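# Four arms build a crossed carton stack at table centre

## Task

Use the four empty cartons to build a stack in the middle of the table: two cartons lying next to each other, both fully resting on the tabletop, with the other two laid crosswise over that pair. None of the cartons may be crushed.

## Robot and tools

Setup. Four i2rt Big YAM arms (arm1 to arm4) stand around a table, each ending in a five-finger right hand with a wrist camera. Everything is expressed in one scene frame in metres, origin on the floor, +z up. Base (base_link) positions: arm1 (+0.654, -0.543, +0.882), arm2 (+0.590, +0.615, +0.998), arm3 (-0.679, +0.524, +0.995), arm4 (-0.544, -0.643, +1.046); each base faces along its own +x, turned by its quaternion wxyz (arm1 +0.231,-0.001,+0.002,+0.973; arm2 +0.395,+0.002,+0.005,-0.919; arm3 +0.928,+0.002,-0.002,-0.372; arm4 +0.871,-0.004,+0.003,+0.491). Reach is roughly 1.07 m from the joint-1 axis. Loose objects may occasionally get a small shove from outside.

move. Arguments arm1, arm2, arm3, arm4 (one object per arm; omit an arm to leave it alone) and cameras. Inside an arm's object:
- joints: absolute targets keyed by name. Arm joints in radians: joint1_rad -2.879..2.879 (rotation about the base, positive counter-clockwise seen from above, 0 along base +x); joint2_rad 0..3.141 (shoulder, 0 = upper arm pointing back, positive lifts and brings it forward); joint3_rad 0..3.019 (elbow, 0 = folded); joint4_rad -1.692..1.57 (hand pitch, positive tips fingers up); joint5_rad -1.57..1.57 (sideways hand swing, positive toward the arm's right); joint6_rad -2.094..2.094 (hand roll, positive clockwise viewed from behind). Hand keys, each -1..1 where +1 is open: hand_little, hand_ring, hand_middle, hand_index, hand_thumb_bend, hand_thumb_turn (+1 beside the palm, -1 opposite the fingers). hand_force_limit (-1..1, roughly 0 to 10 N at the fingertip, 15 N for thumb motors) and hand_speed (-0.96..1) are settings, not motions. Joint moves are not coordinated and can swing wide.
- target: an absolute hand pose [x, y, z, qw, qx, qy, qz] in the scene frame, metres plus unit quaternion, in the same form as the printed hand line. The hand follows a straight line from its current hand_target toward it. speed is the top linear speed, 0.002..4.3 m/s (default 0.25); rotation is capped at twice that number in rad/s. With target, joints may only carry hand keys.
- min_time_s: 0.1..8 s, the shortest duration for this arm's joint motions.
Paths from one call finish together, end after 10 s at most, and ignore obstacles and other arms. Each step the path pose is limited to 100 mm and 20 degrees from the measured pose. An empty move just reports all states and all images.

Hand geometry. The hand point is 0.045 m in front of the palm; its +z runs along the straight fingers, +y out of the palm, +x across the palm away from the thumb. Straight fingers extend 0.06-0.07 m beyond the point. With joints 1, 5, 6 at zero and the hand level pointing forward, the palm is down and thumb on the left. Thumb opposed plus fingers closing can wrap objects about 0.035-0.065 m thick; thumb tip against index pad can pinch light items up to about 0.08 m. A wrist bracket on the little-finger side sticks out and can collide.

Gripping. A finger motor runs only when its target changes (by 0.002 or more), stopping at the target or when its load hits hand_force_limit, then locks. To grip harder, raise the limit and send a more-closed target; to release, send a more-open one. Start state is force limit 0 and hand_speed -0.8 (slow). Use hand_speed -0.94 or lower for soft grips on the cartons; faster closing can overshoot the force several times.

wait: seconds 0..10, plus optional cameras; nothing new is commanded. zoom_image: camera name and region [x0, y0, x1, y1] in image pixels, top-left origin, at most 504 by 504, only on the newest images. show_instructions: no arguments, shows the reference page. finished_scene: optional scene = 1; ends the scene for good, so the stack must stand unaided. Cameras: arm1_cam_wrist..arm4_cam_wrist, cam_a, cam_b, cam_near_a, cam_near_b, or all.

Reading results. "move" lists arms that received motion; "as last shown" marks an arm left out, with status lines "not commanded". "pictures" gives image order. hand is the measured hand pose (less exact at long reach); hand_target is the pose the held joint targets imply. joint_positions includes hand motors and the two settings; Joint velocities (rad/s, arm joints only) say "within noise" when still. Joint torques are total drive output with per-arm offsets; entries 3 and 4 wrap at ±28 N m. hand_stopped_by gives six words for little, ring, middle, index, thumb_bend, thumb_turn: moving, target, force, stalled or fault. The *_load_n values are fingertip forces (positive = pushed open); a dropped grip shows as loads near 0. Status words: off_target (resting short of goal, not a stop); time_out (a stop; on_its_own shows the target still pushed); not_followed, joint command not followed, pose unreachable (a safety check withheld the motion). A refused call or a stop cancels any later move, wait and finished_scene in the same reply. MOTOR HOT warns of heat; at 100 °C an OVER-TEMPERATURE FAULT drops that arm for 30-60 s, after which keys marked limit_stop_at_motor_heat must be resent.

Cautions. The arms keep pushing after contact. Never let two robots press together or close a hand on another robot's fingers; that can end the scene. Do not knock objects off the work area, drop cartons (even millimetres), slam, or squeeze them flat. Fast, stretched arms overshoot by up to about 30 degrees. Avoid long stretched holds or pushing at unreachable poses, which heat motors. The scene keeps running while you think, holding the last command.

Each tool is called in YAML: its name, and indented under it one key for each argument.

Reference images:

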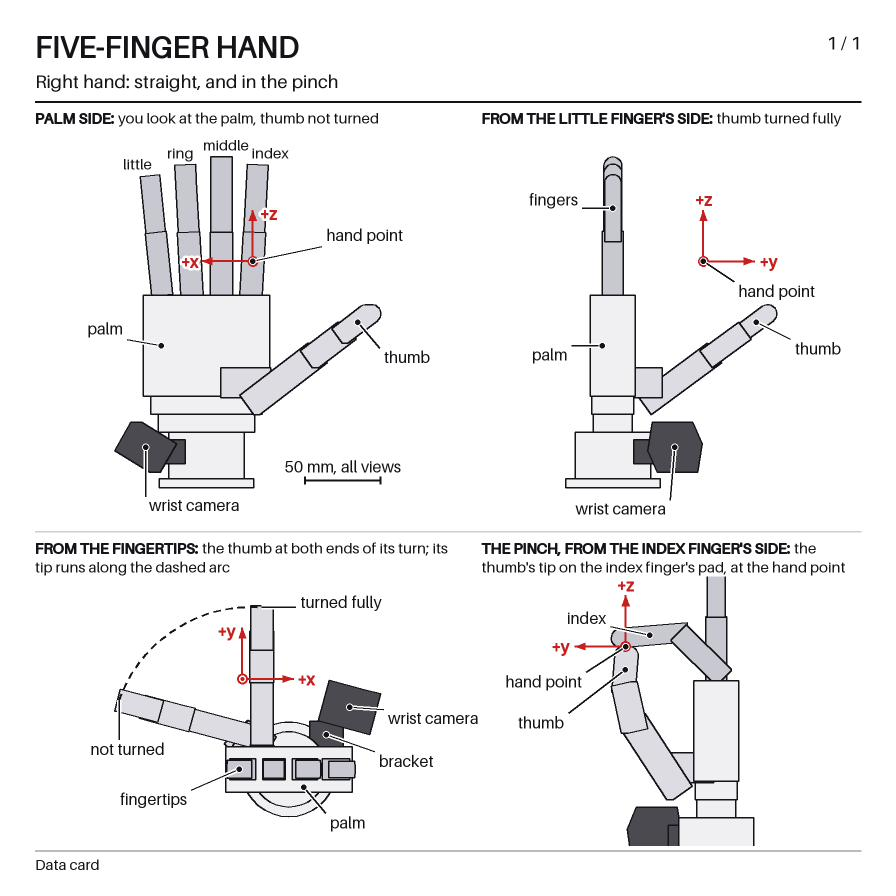

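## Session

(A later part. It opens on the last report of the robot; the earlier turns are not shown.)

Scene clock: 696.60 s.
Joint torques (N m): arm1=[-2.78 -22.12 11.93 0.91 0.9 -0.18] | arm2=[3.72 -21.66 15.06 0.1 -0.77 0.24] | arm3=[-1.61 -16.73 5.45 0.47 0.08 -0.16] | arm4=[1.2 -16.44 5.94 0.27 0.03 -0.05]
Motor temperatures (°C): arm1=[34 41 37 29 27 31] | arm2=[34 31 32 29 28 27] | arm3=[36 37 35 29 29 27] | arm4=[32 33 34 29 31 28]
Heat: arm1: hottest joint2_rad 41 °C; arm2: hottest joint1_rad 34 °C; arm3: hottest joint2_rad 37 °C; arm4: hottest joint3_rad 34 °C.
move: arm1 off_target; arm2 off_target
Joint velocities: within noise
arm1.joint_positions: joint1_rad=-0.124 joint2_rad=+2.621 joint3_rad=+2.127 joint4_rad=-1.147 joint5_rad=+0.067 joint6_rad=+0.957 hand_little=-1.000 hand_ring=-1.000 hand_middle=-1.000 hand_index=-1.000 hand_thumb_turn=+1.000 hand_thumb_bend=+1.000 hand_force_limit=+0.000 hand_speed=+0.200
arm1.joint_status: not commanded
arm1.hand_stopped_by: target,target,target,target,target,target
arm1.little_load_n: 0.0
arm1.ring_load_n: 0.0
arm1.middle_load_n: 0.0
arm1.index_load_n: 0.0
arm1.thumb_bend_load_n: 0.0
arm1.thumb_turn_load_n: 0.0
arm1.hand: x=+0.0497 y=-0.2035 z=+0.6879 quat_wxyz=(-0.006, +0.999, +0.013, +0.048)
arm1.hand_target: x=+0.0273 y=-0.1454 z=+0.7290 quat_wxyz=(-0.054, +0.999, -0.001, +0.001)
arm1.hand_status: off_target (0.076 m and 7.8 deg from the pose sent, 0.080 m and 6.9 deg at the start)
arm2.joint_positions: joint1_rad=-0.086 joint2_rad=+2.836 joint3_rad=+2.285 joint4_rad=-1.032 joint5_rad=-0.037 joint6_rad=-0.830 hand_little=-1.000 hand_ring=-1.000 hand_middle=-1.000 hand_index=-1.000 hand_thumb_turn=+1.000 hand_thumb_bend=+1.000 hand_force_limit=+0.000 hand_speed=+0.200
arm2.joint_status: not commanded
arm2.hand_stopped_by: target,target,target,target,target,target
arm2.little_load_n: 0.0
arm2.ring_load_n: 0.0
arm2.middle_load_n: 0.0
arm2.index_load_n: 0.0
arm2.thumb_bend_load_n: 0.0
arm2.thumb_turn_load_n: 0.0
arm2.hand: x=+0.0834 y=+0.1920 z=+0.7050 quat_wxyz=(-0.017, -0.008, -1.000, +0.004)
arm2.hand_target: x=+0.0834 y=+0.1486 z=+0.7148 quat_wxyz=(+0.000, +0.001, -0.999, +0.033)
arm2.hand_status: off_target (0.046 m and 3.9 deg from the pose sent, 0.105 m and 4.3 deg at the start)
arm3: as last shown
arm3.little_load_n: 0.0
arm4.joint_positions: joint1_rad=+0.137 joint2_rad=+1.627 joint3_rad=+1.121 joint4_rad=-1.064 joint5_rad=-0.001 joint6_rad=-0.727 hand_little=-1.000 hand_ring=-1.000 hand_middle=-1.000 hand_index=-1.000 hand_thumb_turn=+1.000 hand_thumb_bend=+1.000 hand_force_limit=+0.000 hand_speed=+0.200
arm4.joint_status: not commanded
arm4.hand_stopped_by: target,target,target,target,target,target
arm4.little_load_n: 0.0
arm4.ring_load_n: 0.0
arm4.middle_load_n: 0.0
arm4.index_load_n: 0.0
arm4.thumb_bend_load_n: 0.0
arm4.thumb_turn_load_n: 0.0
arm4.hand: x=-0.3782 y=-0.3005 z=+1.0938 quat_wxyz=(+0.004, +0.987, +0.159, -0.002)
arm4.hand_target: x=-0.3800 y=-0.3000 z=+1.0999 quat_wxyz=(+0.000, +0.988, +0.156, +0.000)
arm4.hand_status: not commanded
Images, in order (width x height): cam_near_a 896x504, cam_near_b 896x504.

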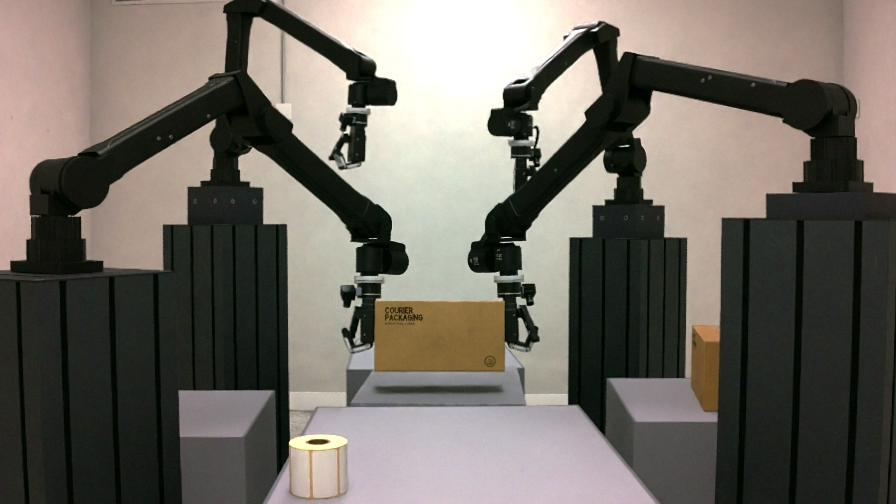

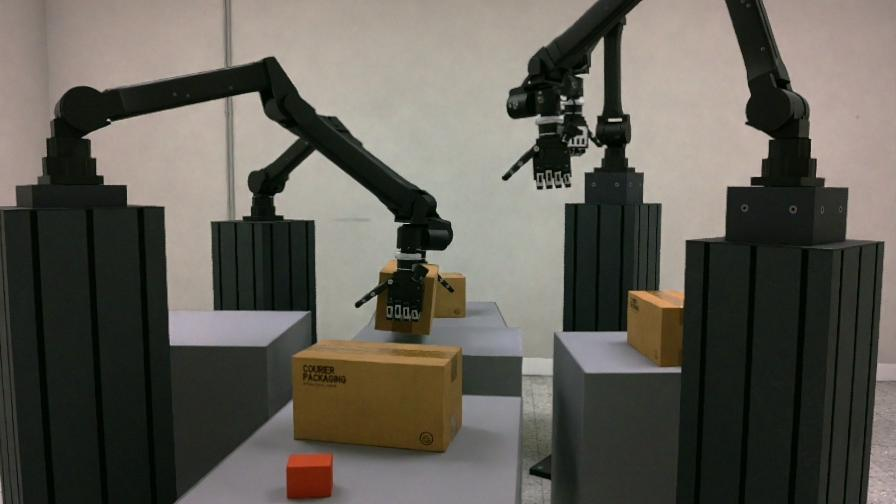

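move:
  arm1: {"target":[0.022,-0.143,0.685,-0.052,0.9986,0,0],"speed":0.05}
  arm2: {"target":[0.081,0.147,0.672,0,0,0.9994,-0.032],"speed":0.05}
  cameras: ["cam_near_a","cam_near_b"]

zoom_image:
  camera: "cam_near_b"
  region: [300, 200, 560, 380]

zoom_image:
  camera: "cam_near_a"
  region: [310, 240, 610, 440]

Scene clock: 702.77 s.
Joint torques (N m): arm1=[-2.84 -22.3 11.47 0.76 0.8 -0.17] | arm2=[4.25 -21.36 14.68 0.39 -0.58 0.22] | arm3=[-1.55 -16.73 5.45 0.5 0.08 -0.16] | arm4=[1.26 -16.09 5.75 0.25 0.03 -0.05]
Motor temperatures (°C): arm1=[34 41 37 29 27 31] | arm2=[34 31 32 29 28 27] | arm3=[36 37 35 29 29 27] | arm4=[32 33 34 29 31 28]
Heat: arm1: hottest joint2_rad 41 °C; arm2: hottest joint1_rad 34 °C; arm3: hottest joint2_rad 37 °C; arm4: hottest joint3_rad 34 °C.
move: arm1 off_target; arm2 off_target
Joint velocities: within noise
arm1.joint_positions: joint1_rad=-0.124 joint2_rad=+2.684 joint3_rad=+2.146 joint4_rad=-1.096 joint5_rad=+0.069 joint6_rad=+0.957 hand_little=-1.000 hand_ring=-1.000 hand_middle=-1.000 hand_index=-1.000 hand_thumb_turn=+1.000 hand_thumb_bend=+1.000 hand_force_limit=+0.000 hand_speed=+0.200
arm1.joint_status: not commanded
arm1.hand_stopped_by: target,target,target,target,target,target
arm1.little_load_n: 0.0
arm1.ring_load_n: 0.5
arm1.middle_load_n: 0.0
arm1.index_load_n: 0.0
arm1.thumb_bend_load_n: 0.0
arm1.thumb_turn_load_n: 0.0
arm1.hand: x=+0.0489 y=-0.2024 z=+0.6500 quat_wxyz=(-0.009, +0.999, +0.013, +0.046)
arm1.hand_target: x=+0.0271 y=-0.1450 z=+0.6886 quat_wxyz=(-0.054, +0.999, -0.001, +0.001)
arm1.hand_status: off_target (0.074 m and 7.4 deg from the pose sent, 0.067 m and 7.8 deg at the start)
arm2.joint_positions: joint1_rad=-0.087 joint2_rad=+2.928 joint3_rad=+2.372 joint4_rad=-1.033 joint5_rad=-0.042 joint6_rad=-0.831 hand_little=-1.000 hand_ring=-1.000 hand_middle=-1.000 hand_index=-1.000 hand_thumb_turn=+1.000 hand_thumb_bend=+1.000 hand_force_limit=+0.000 hand_speed=+0.200
arm2.joint_status: not commanded
arm2.hand_stopped_by: target,target,target,target,target,target
arm2.little_load_n: 0.0
arm2.ring_load_n: 0.0
arm2.middle_load_n: 0.0
arm2.index_load_n: 0.0
arm2.thumb_bend_load_n: 0.0
arm2.thumb_turn_load_n: 0.0
arm2.hand: x=+0.0825 y=+0.1919 z=+0.6689 quat_wxyz=(-0.020, -0.008, -1.000, +0.004)
arm2.hand_target: x=+0.0834 y=+0.1485 z=+0.6743 quat_wxyz=(+0.000, +0.001, -0.999, +0.033)
arm2.hand_status: off_target (0.045 m and 4.1 deg from the pose sent, 0.056 m and 3.9 deg at the start)
arm3, arm4: as last shown
arm3.index_load_n: 0.5
Images, in order (width x height): cam_near_a 896x504, cam_near_b 896x504.

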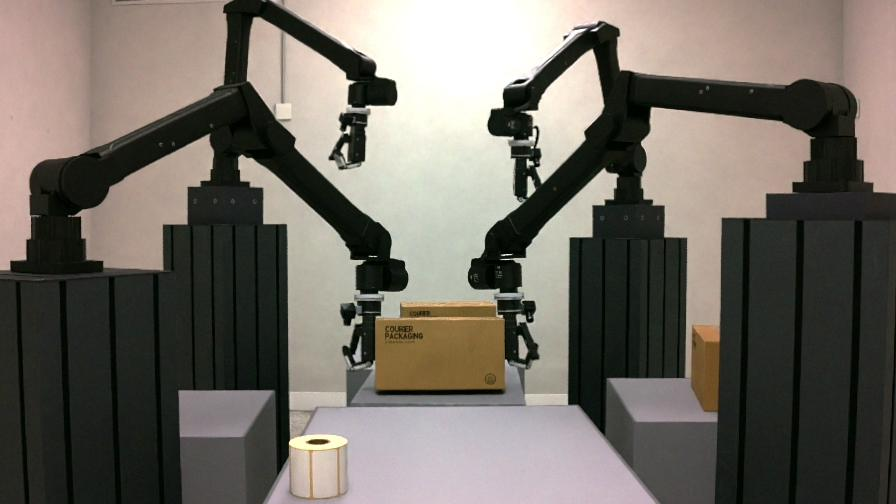

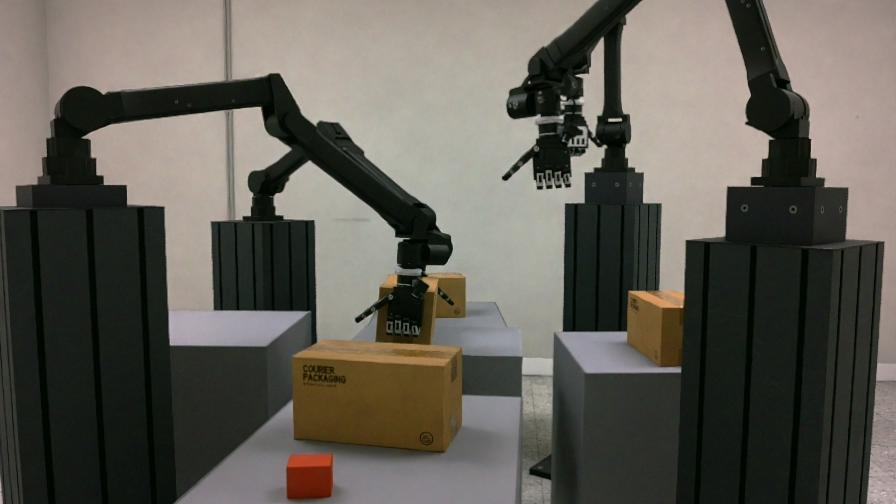

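Scaled by 1.938 from the camera's image (finer frame: 1280x720).

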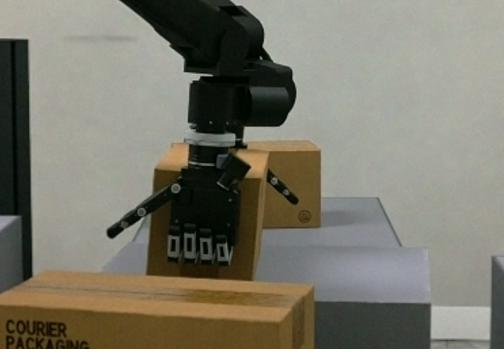

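Scaled by 1.680 from the camera's image (finer frame: 1280x720).

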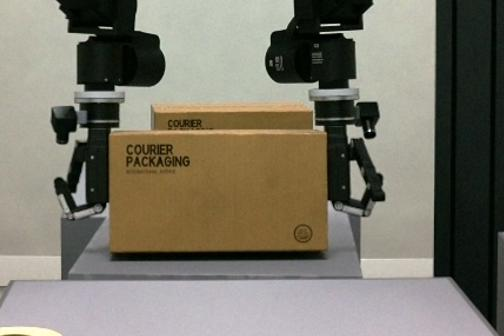

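move:
  arm1: {"target":[0.022,-0.143,0.668,-0.052,0.9986,0,0],"speed":0.03}
  arm2: {"target":[0.081,0.147,0.655,0,0,0.9994,-0.032],"speed":0.03}

move:
  arm1: {"target":[0.030,-0.170,0.662,-0.035,0.9986,0,0],"speed":0.03}
  arm2: {"target":[0.081,0.170,0.650,0,0,0.9994,-0.02],"speed":0.03}
  cameras: ["cam_near_a","cam_near_b"]

zoom_image:
  camera: "cam_near_b"
  region: [300, 200, 560, 380]

zoom_image:
  camera: "cam_near_a"
  region: [310, 240, 610, 440]

Scene clock: 709.50 s.
Joint torques (N m): arm1=[-3.08 -21.25 11.37 0.96 0.93 -0.15] | arm2=[4.13 -20.6 14.58 0.53 -0.6 0.34] | arm3=[-1.55 -16.62 5.46 0.49 0.08 -0.17] | arm4=[1.03 -16.03 5.82 0.34 0.04 -0.04]
Motor temperatures (°C): arm1=[34 41 38 29 27 31] | arm2=[34 31 33 29 28 27] | arm3=[36 37 35 29 29 27] | arm4=[32 33 34 29 31 28]
Heat: arm1: hottest joint2_rad 41 °C; arm2: hottest joint1_rad 34 °C; arm3: hottest joint2_rad 37 °C; arm4: hottest joint3_rad 34 °C.
move: arm1 off_target; arm2 off_target
Joint velocities: within noise
arm1.joint_positions: joint1_rad=-0.121 joint2_rad=+2.698 joint3_rad=+2.159 joint4_rad=-1.083 joint5_rad=+0.065 joint6_rad=+0.953 hand_little=-1.000 hand_ring=-1.000 hand_middle=-1.000 hand_index=-1.000 hand_thumb_turn=+1.000 hand_thumb_bend=+1.000 hand_force_limit=+0.000 hand_speed=+0.200
arm1.joint_status: not commanded
arm1.hand_stopped_by: target,target,target,target,target,target
arm1.little_load_n: 0.0
arm1.ring_load_n: 0.0
arm1.middle_load_n: 0.0
arm1.index_load_n: 0.0
arm1.thumb_bend_load_n: 0.0
arm1.thumb_turn_load_n: 0.0
arm1.hand: x=+0.0438 y=-0.2030 z=+0.6444 quat_wxyz=(-0.010, +0.999, +0.016, +0.040)
arm1.hand_target: x=+0.0268 y=-0.1450 z=+0.6716 quat_wxyz=(-0.053, +0.999, -0.001, +0.001)
arm1.hand_status: off_target (0.068 m and 6.9 deg from the pose sent, 0.068 m and 7.3 deg at the start)
arm2.joint_positions: joint1_rad=-0.088 joint2_rad=+2.964 joint3_rad=+2.415 joint4_rad=-1.033 joint5_rad=-0.042 joint6_rad=-0.835 hand_little=-1.000 hand_ring=-1.000 hand_middle=-1.000 hand_index=-1.000 hand_thumb_turn=+1.000 hand_thumb_bend=+1.000 hand_force_limit=+0.000 hand_speed=+0.200
arm2.joint_status: not commanded
arm2.hand_stopped_by: target,target,target,target,target,target
arm2.little_load_n: 0.0
arm2.ring_load_n: 0.0
arm2.middle_load_n: 0.0
arm2.index_load_n: 0.0
arm2.thumb_bend_load_n: 0.0
arm2.thumb_turn_load_n: 0.0
arm2.hand: x=+0.0792 y=+0.1905 z=+0.6569 quat_wxyz=(-0.018, -0.007, -1.000, +0.006)
arm2.hand_target: x=+0.0833 y=+0.1487 z=+0.6572 quat_wxyz=(+0.000, +0.000, -0.999, +0.034)
arm2.hand_status: off_target (0.044 m and 3.6 deg from the pose sent, 0.047 m and 4.0 deg at the start)
arm3, arm4: as last shown
arm3.index_load_n: 0.0
arm4.thumb_bend_load_n: -0.5
pictures: none

Scene clock: 710.90 s.
Joint torques (N m): arm1=[-1.79 -22.65 6.53 1.21 0.6 -0.09] | arm2=[2.84 -22.01 8.91 0.92 -0.39 0.2] | arm3=[-1.61 -16.67 5.44 0.49 0.07 -0.16] | arm4=[1.32 -15.85 5.78 0.29 0.03 -0.03]
Motor temperatures (°C): arm1=[34 41 38 29 27 31] | arm2=[34 31 33 29 28 27] | arm3=[36 37 34 29 29 27] | arm4=[32 33 34 29 31 28]
Heat: arm1: hottest joint2_rad 41 °C; arm2: hottest joint1_rad 34 °C; arm3: hottest joint2_rad 37 °C; arm4: hottest joint3_rad 34 °C.
move: arm1 off_target; arm2 off_target
Joint velocities: within noise
arm1.joint_positions: joint1_rad=-0.120 joint2_rad=+2.693 joint3_rad=+2.147 joint4_rad=-1.054 joint5_rad=+0.045 joint6_rad=+0.963 hand_little=-1.000 hand_ring=-1.000 hand_middle=-1.000 hand_index=-1.000 hand_thumb_turn=+1.000 hand_thumb_bend=+1.000 hand_force_limit=+0.000 hand_speed=+0.200
arm1.joint_status: not commanded
arm1.hand_stopped_by: target,target,target,target,target,target
arm1.little_load_n: 0.0
arm1.ring_load_n: 0.0
arm1.middle_load_n: 0.0
arm1.index_load_n: 0.0
arm1.thumb_bend_load_n: 0.0
arm1.thumb_turn_load_n: 0.0
arm1.hand: x=+0.0372 y=-0.2043 z=+0.6446 quat_wxyz=(-0.009, +1.000, +0.011, +0.025)
arm1.hand_target: x=+0.0311 y=-0.1706 z=+0.6629 quat_wxyz=(-0.035, +0.999, +0.000, +0.001)
arm1.hand_status: off_target (0.039 m and 4.4 deg from the pose sent, 0.040 m and 5.7 deg at the start)
arm2.joint_positions: joint1_rad=-0.090 joint2_rad=+2.964 joint3_rad=+2.415 joint4_rad=-1.025 joint5_rad=-0.030 joint6_rad=-0.843 hand_little=-1.000 hand_ring=-1.000 hand_middle=-1.000 hand_index=-1.000 hand_thumb_turn=+1.000 hand_thumb_bend=+1.000 hand_force_limit=+0.000 hand_speed=+0.200
arm2.joint_status: not commanded
arm2.hand_stopped_by: target,target,target,target,target,target
arm2.little_load_n: 0.0
arm2.ring_load_n: 0.0
arm2.middle_load_n: 0.0
arm2.index_load_n: 0.0
arm2.thumb_bend_load_n: 0.0
arm2.thumb_turn_load_n: 0.0
arm2.hand: x=+0.0752 y=+0.1916 z=+0.6566 quat_wxyz=(-0.011, -0.003, -1.000, +0.005)
arm2.hand_target: x=+0.0815 y=+0.1704 z=+0.6506 quat_wxyz=(-0.001, +0.000, -1.000, +0.020)
arm2.hand_status: off_target (0.023 m and 2.2 deg from the pose sent, 0.022 m and 2.6 deg at the start)
arm3.joint_positions: joint1_rad=+0.079 joint2_rad=+1.870 joint3_rad=+1.318 joint4_rad=-1.030 joint5_rad=+0.004 joint6_rad=+0.884 hand_little=-1.000 hand_ring=-1.000 hand_middle=-1.000 hand_index=-1.000 hand_thumb_turn=+1.000 hand_thumb_bend=+1.000 hand_force_limit=+0.000 hand_speed=+0.200
arm3.joint_status: not commanded
arm3.hand_stopped_by: target,target,target,target,target,target
arm3.little_load_n: 0.0
arm3.ring_load_n: 0.0
arm3.middle_load_n: 0.0
arm3.index_load_n: 0.0
arm3.thumb_bend_load_n: 0.0
arm3.thumb_turn_load_n: 0.0
arm3.hand: x=-0.2456 y=+0.2544 z=+1.0006 quat_wxyz=(+0.003, +0.002, -1.000, -0.003)
arm3.hand_target: x=-0.2500 y=+0.2500 z=+1.0000 quat_wxyz=(+0.000, +0.000, -1.000, +0.000)
arm3.hand_status: not commanded
arm4: as last shown
arm4.ring_load_n: 0.5
Images, in order (width x height): cam_near_a 896x504, cam_near_b 896x504.

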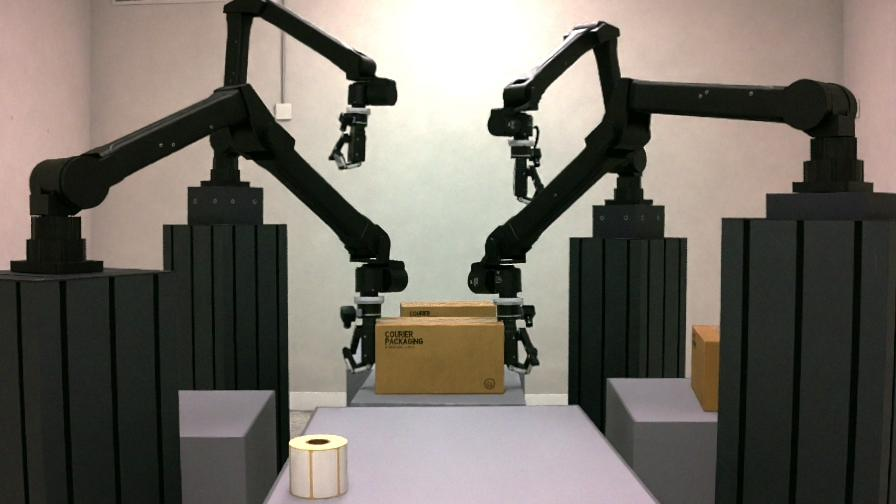

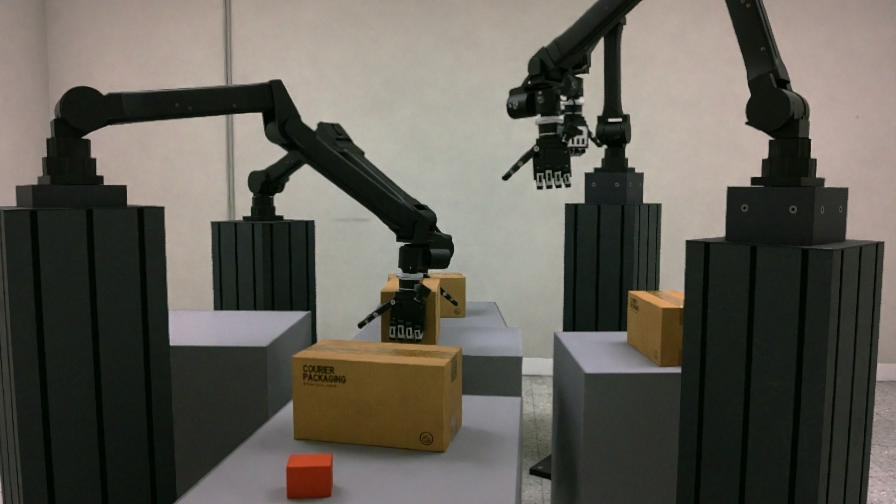

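Scaled by 1.938 from the camera's image (finer frame: 1280x720).

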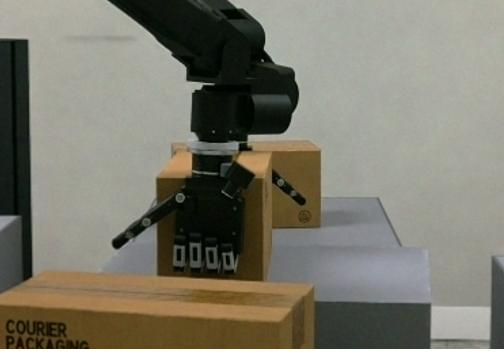

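Scaled by 1.680 from the camera's image (finer frame: 1280x720).

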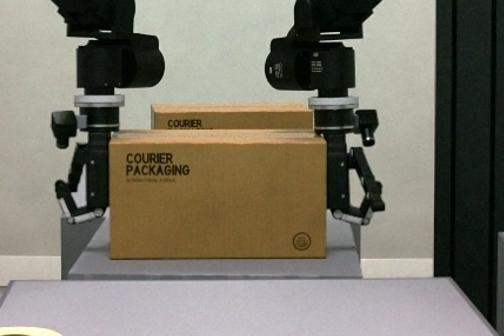

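move:
  arm1: {"target":[0.034,-0.200,0.662,-0.015,0.9998,0,0],"speed":0.04}
  arm2: {"target":[0.077,0.195,0.655,0,0,0.9998,-0.005],"speed":0.04}

move:
  arm1: {"target":[0.036,-0.250,0.67,0,1,0,0],"speed":0.1}
  arm2: {"target":[0.076,0.245,0.665,0,0,1,0],"speed":0.1}

move:
  arm1: {"target":[0.30,-0.42,1.0,0,1,0,0],"speed":0.3}
  arm2: {"target":[0.33,0.42,1.0,0,0,1,0],"speed":0.3}
  cameras: ["all"]

Scene clock: 716.30 s.
Joint torques (N m): arm1=[0.26 -22.65 5.78 0.14 -0.03 0.09] | arm2=[1.14 -22.71 7.62 0.2 0.02 -0.04] | arm3=[-1.49 -16.73 5.42 0.53 0.07 -0.17] | arm4=[1.2 -16.15 5.89 0.31 0.04 -0.03]
Motor temperatures (°C): arm1=[34 41 37 29 27 31] | arm2=[34 32 33 29 28 27] | arm3=[36 37 34 29 29 27] | arm4=[32 33 34 29 31 28]
Heat: arm1: hottest joint2_rad 41 °C; arm2: hottest joint1_rad 34 °C; arm3: hottest joint2_rad 37 °C; arm4: hottest joint3_rad 34 °C.
move: arm1 off_target; arm2 done
Joint velocities: within noise
arm1.joint_positions: joint1_rad=-0.123 joint2_rad=+2.661 joint3_rad=+2.078 joint4_rad=-1.000 joint5_rad=+0.030 joint6_rad=+0.968 hand_little=-1.000 hand_ring=-1.000 hand_middle=-1.000 hand_index=-1.000 hand_thumb_turn=+1.000 hand_thumb_bend=+1.000 hand_force_limit=+0.000 hand_speed=+0.200
arm1.joint_status: not commanded
arm1.hand_stopped_by: target,target,target,target,target,target
arm1.little_load_n: 0.0
arm1.ring_load_n: 0.0
arm1.middle_load_n: 0.5
arm1.index_load_n: 0.0
arm1.thumb_bend_load_n: 0.0
arm1.thumb_turn_load_n: 0.0
arm1.hand: x=+0.0421 y=-0.2087 z=+0.6447 quat_wxyz=(-0.007, +1.000, +0.007, +0.014)
arm1.hand_target: x=+0.0341 y=-0.2001 z=+0.6621 quat_wxyz=(-0.015, +1.000, +0.000, +0.000)
arm1.hand_status: off_target (0.021 m and 2.1 deg from the pose sent, 0.018 m and 3.2 deg at the start)
arm2.joint_positions: joint1_rad=-0.090 joint2_rad=+2.941 joint3_rad=+2.357 joint4_rad=-0.981 joint5_rad=-0.019 joint6_rad=-0.843 hand_little=-1.000 hand_ring=-1.000 hand_middle=-1.000 hand_index=-1.000 hand_thumb_turn=+1.000 hand_thumb_bend=+1.000 hand_force_limit=+0.000 hand_speed=+0.200
arm2.joint_status: not commanded
arm2.hand_stopped_by: target,target,target,target,target,target
arm2.little_load_n: 0.0
arm2.ring_load_n: 0.0
arm2.middle_load_n: 0.0
arm2.index_load_n: 0.0
arm2.thumb_bend_load_n: 0.0
arm2.thumb_turn_load_n: 0.0
arm2.hand: x=+0.0773 y=+0.1968 z=+0.6537 quat_wxyz=(-0.004, -0.003, -1.000, +0.003)
arm2.hand_target: x=+0.0770 y=+0.1951 z=+0.6549 quat_wxyz=(+0.000, +0.000, -1.000, +0.005)
arm2.hand_status: done (0.002 m and 0.6 deg from the pose sent, 0.004 m and 1.3 deg at the start)
arm3, arm4: as last shown
arm3.middle_load_n: 0.5
arm3.index_load_n: 0.5
arm4.ring_load_n: 0.0
arm4.thumb_bend_load_n: 0.0
pictures: none

Scene clock: 717.53 s.
Joint torques (N m): arm1=[0.32 -21.6 5.37 0.17 -0.01 0.08] | arm2=[0.62 -22.24 7.01 0.14 0.03 -0.2] | arm3=[-1.67 -16.62 5.46 0.54 0.08 -0.17] | arm4=[1.14 -15.85 5.75 0.36 0.03 -0.03]
Motor temperatures (°C): arm1=[34 41 37 29 27 31] | arm2=[34 32 33 29 28 27] | arm3=[36 37 34 29 29 27] | arm4=[32 33 34 29 31 28]
Heat: arm1: hottest joint2_rad 41 °C; arm2: hottest joint1_rad 34 °C; arm3: hottest joint2_rad 37 °C; arm4: hottest joint3_rad 34 °C.
move: arm1 off_target; arm2 done
Joint velocities: within noise
arm1.joint_positions: joint1_rad=-0.074 joint2_rad=+2.585 joint3_rad=+1.938 joint4_rad=-0.952 joint5_rad=+0.003 joint6_rad=+1.020 hand_little=-1.000 hand_ring=-1.000 hand_middle=-1.000 hand_index=-1.000 hand_thumb_turn=+1.000 hand_thumb_bend=+1.000 hand_force_limit=+0.000 hand_speed=+0.200
arm1.joint_status: not commanded
arm1.hand_stopped_by: target,target,target,target,target,target
arm1.little_load_n: 0.0
arm1.ring_load_n: 0.0
arm1.middle_load_n: 0.0
arm1.index_load_n: 0.0
arm1.thumb_bend_load_n: 0.0
arm1.thumb_turn_load_n: 0.0
arm1.hand: x=+0.0443 y=-0.2560 z=+0.6548 quat_wxyz=(+0.008, +1.000, +0.006, +0.013)
arm1.hand_target: x=+0.0361 y=-0.2499 z=+0.6701 quat_wxyz=(+0.000, +1.000, +0.000, +0.000)
arm1.hand_status: off_target (0.018 m and 1.9 deg from the pose sent, 0.049 m and 2.0 deg at the start)
arm2.joint_positions: joint1_rad=-0.137 joint2_rad=+2.831 joint3_rad=+2.128 joint4_rad=-0.876 joint5_rad=-0.010 joint6_rad=-0.891 hand_little=-1.000 hand_ring=-1.000 hand_middle=-1.000 hand_index=-1.000 hand_thumb_turn=+1.000 hand_thumb_bend=+1.000 hand_force_limit=+0.000 hand_speed=+0.200
arm2.joint_status: not commanded
arm2.hand_stopped_by: target,target,target,target,target,target
arm2.little_load_n: 0.0
arm2.ring_load_n: 0.0
arm2.middle_load_n: 0.5
arm2.index_load_n: 0.0
arm2.thumb_bend_load_n: 0.0
arm2.thumb_turn_load_n: 0.0
arm2.hand: x=+0.0810 y=+0.2455 z=+0.6610 quat_wxyz=(-0.006, -0.003, -1.000, -0.004)
arm2.hand_target: x=+0.0761 y=+0.2451 z=+0.6650 quat_wxyz=(+0.000, +0.000, -1.000, +0.000)
arm2.hand_status: done (0.006 m and 0.9 deg from the pose sent, 0.050 m and 0.7 deg at the start)
arm3, arm4: as last shown
arm3.middle_load_n: 0.0
arm3.index_load_n: 0.0
arm3.thumb_bend_load_n: -0.5
pictures: none

Scene clock: 719.97 s.
Joint torques (N m): arm1=[0.79 -7.82 6.54 -0.38 0.01 0.09] | arm2=[1.85 -10.58 7.36 -0.59 0 0.04] | arm3=[-1.55 -16.73 5.44 0.46 0.09 -0.16] | arm4=[0.97 -16.09 5.82 0.31 0.05 -0.05]
Motor temperatures (°C): arm1=[34 41 37 29 27 31] | arm2=[34 32 32 29 28 27] | arm3=[36 37 34 29 29 27] | arm4=[32 33 34 29 31 28]
Heat: arm1: hottest joint2_rad 41 °C; arm2: hottest joint1_rad 34 °C; arm3: hottest joint2_rad 37 °C; arm4: hottest joint3_rad 34 °C.
move: arm1 done; arm2 done
Joint velocities: within noise
arm1.joint_positions: joint1_rad=-0.054 joint2_rad=+1.366 joint3_rad=+1.026 joint4_rad=-1.220 joint5_rad=+0.003 joint6_rad=+1.048 hand_little=-1.000 hand_ring=-1.000 hand_middle=-1.000 hand_index=-1.000 hand_thumb_turn=+1.000 hand_thumb_bend=+1.000 hand_force_limit=+0.000 hand_speed=+0.200
arm1.joint_status: not commanded
arm1.hand_stopped_by: target,target,target,target,target,target
arm1.little_load_n: 0.0
arm1.ring_load_n: 0.0
arm1.middle_load_n: 0.0
arm1.index_load_n: 0.0
arm1.thumb_bend_load_n: 0.0
arm1.thumb_turn_load_n: 0.0
arm1.hand: x=+0.2989 y=-0.4162 z=+1.0000 quat_wxyz=(-0.002, +1.000, +0.001, -0.003)
arm1.hand_target: x=+0.3000 y=-0.4199 z=+1.0000 quat_wxyz=(+0.000, +1.000, +0.000, +0.000)
arm1.hand_status: done (0.004 m and 0.5 deg from the pose sent, 0.460 m and 1.9 deg at the start)
arm2.joint_positions: joint1_rad=-0.107 joint2_rad=+1.565 joint3_rad=+0.897 joint4_rad=-0.882 joint5_rad=-0.010 joint6_rad=-0.862 hand_little=-1.000 hand_ring=-1.000 hand_middle=-1.000 hand_index=-1.000 hand_thumb_turn=+1.000 hand_thumb_bend=+1.000 hand_force_limit=+0.000 hand_speed=+0.200
arm2.joint_status: not commanded
arm2.hand_stopped_by: target,target,target,target,target,target
arm2.little_load_n: 0.0
arm2.ring_load_n: 0.0
arm2.middle_load_n: 0.0
arm2.index_load_n: 0.0
arm2.thumb_bend_load_n: 0.0
arm2.thumb_turn_load_n: 0.0
arm2.hand: x=+0.3224 y=+0.4196 z=+0.9997 quat_wxyz=(+0.005, -0.002, -1.000, +0.005)
arm2.hand_target: x=+0.3298 y=+0.4200 z=+1.0000 quat_wxyz=(+0.000, +0.000, -1.000, +0.000)
arm2.hand_status: done (0.008 m and 0.9 deg from the pose sent, 0.455 m and 0.9 deg at the start)
arm3, arm4: as last shown
arm3.thumb_bend_load_n: 0.0
pictures: arm1_cam_wrist, arm2_cam_wrist, arm3_cam_wrist, arm4_cam_wrist, cam_a, cam_b, cam_near_a, cam_near_b
Images, in order (width x height): arm1_cam_wrist 672x504, arm2_cam_wrist 672x504, arm3_cam_wrist 672x504, arm4_cam_wrist 672x504, cam_a 896x504, cam_b 896x504, cam_near_a 896x504, cam_near_b 896x504.

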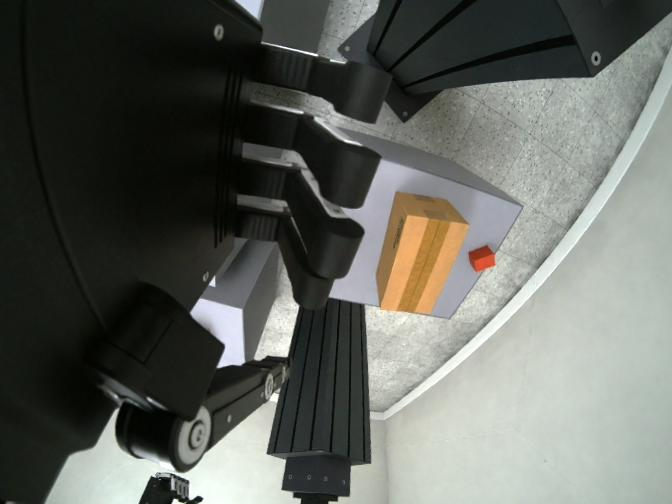

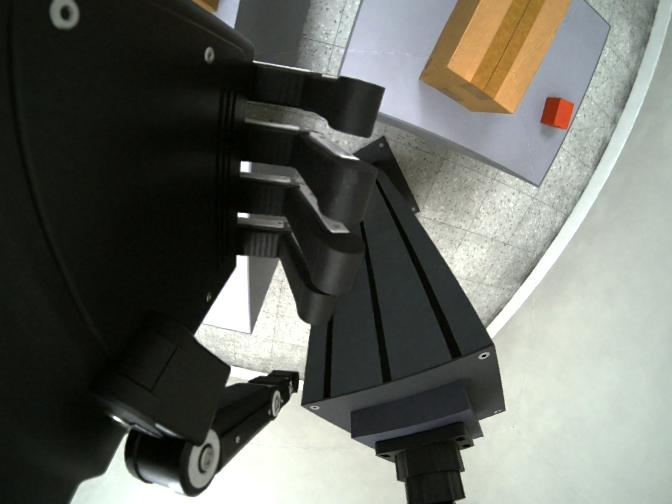

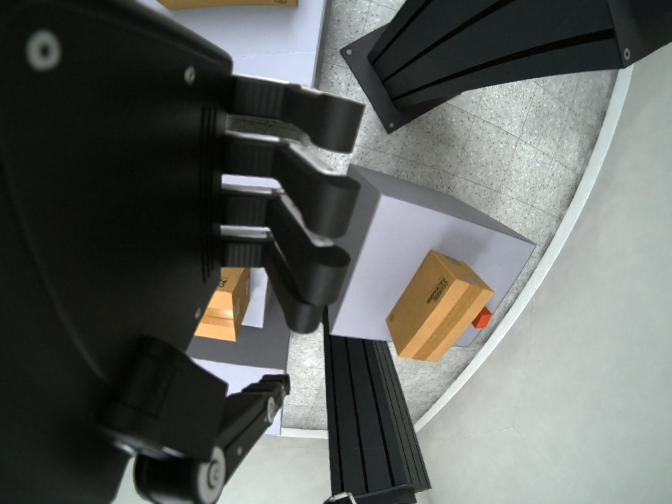

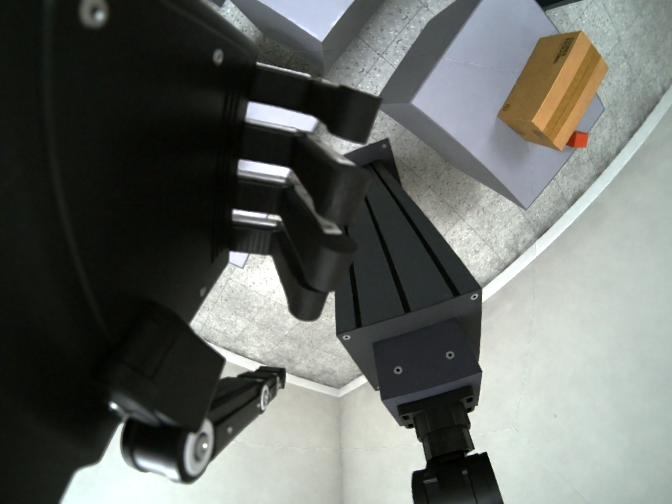

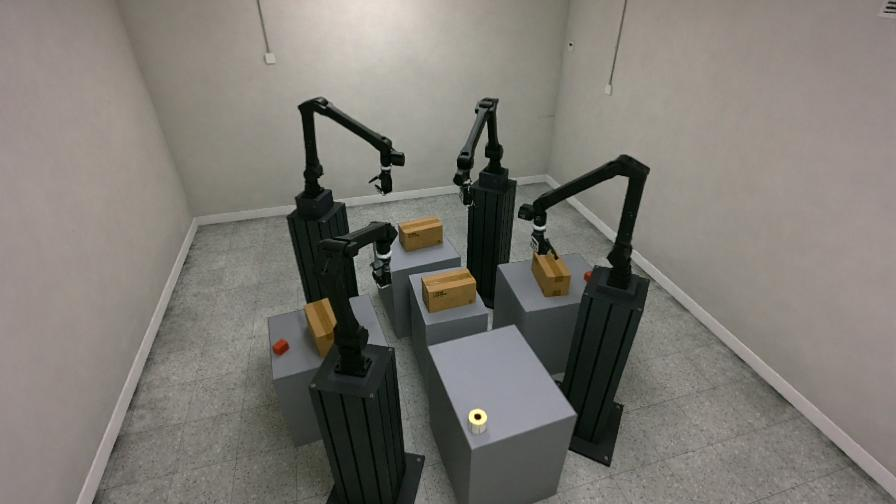

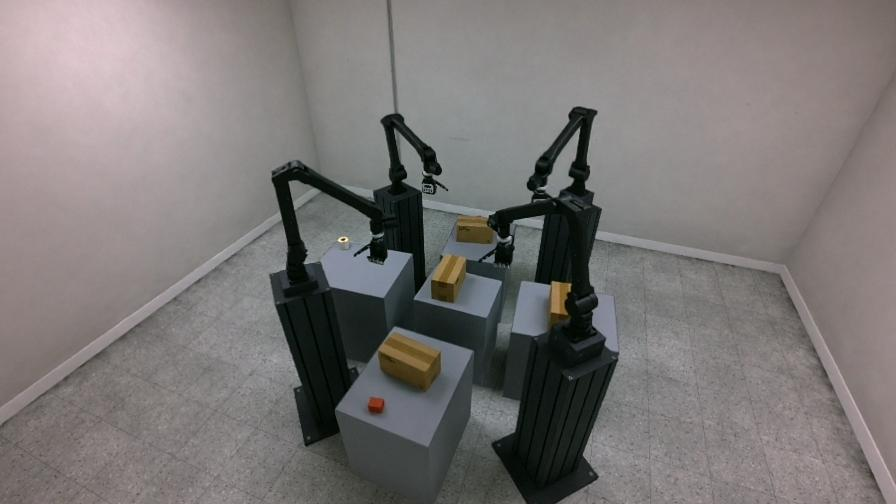

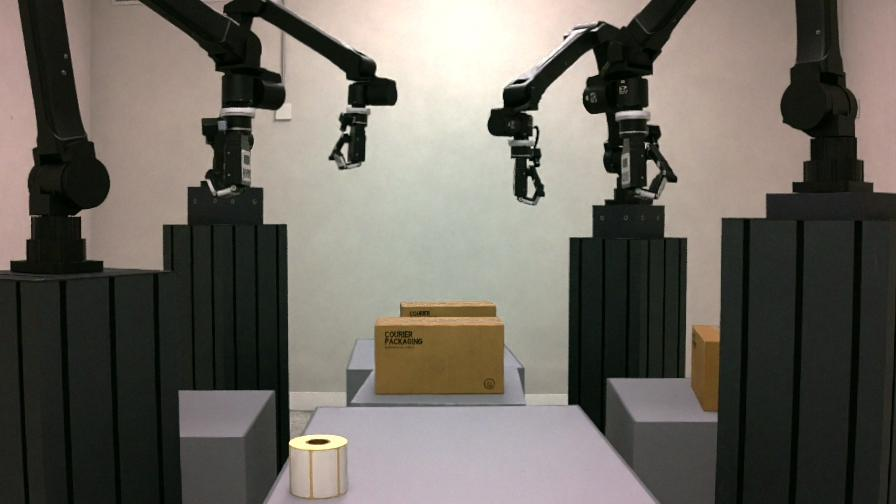

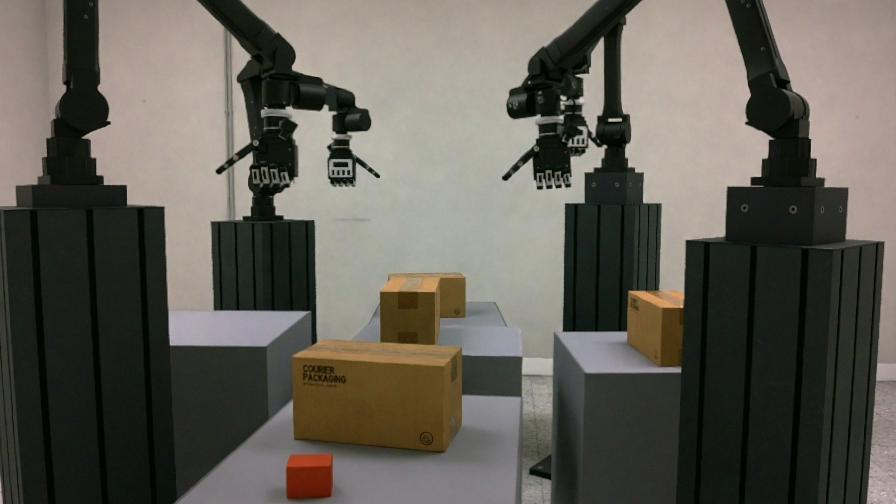

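zoom_image:
  camera: "cam_near_b"
  region: [340, 260, 560, 380]

zoom_image:
  camera: "cam_near_a"
  region: [330, 290, 550, 420]

zoom_image:
  camera: "cam_a"
  region: [380, 210, 520, 350]

zoom_image:
  camera: "cam_b"
  region: [390, 210, 610, 360]

Scaled by 2.291 from the camera's image (finer frame: 1280x720).

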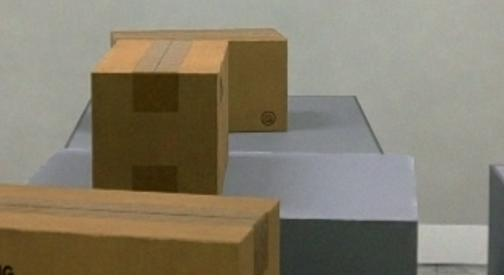

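Scaled by 2.291 from the camera's image (finer frame: 1280x720).

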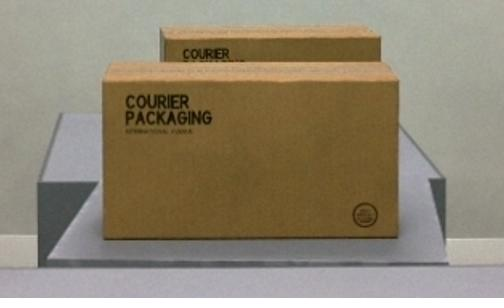

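Scaled by 3.600 from the camera's image (finer frame: 1280x720).

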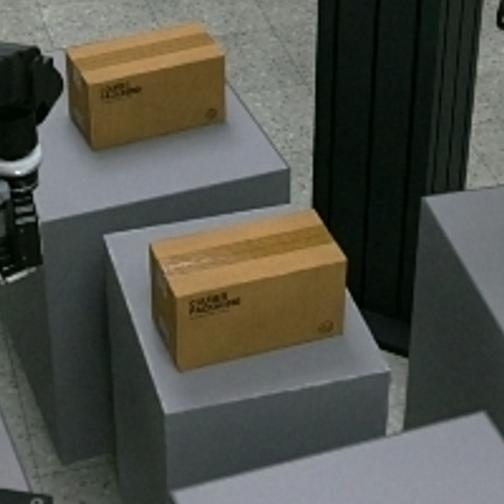

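Scaled by 2.291 from the camera's image (finer frame: 1280x720).

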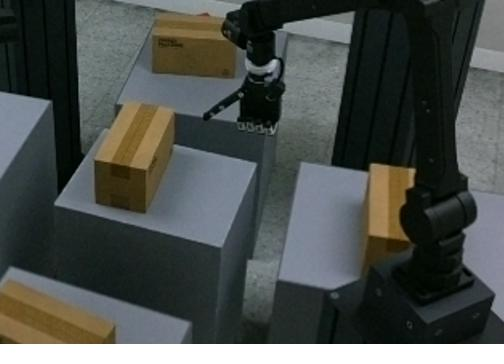

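zoom_image:
  camera: "cam_near_b"
  region: [540, 260, 700, 400]

zoom_image:
  camera: "cam_a"
  region: [360, 200, 480, 290]

zoom_image:
  camera: "cam_b"
  region: [500, 260, 640, 380]

zoom_image:
  camera: "arm3_cam_wrist"
  region: [320, 150, 560, 400]

zoom_image:
  camera: "arm1_cam_wrist"
  region: [320, 120, 560, 370]

Scaled by 3.150 from the camera's image (finer frame: 1280x720).

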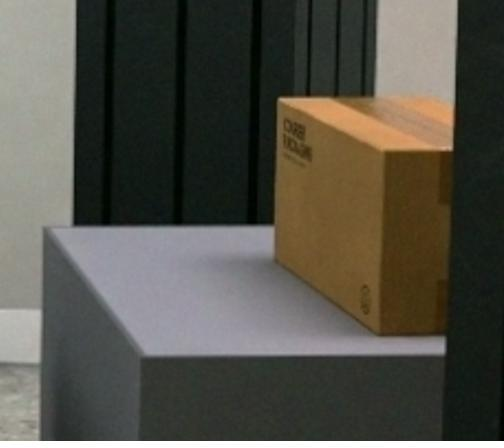

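Scaled by 4.200 from the camera's image (finer frame: 1280x720).

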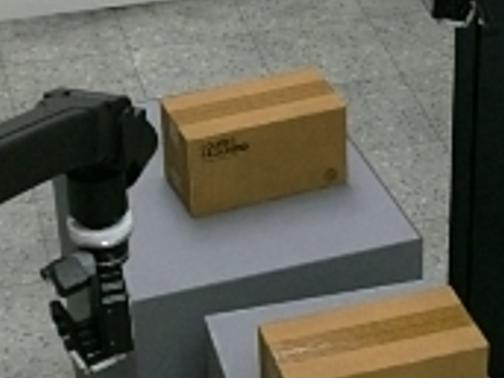

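Scaled by 3.600 from the camera's image (finer frame: 1280x720).

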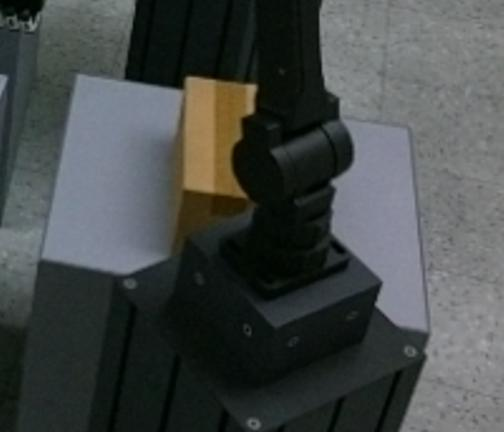

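Scaled by 2.016 from the camera's image (finer frame: 960x720).

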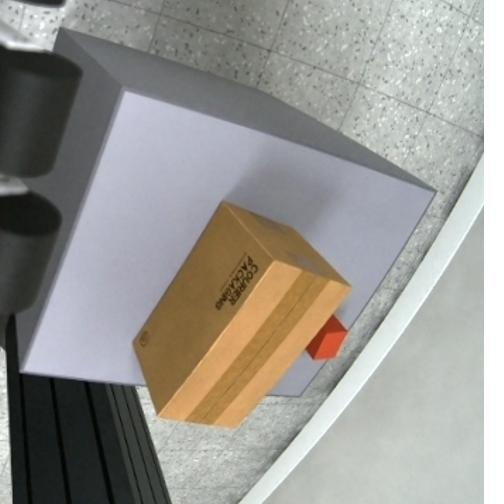

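Scaled by 2.016 from the camera's image (finer frame: 960x720).

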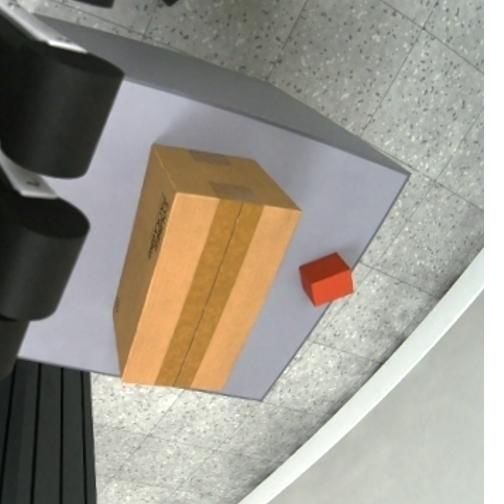

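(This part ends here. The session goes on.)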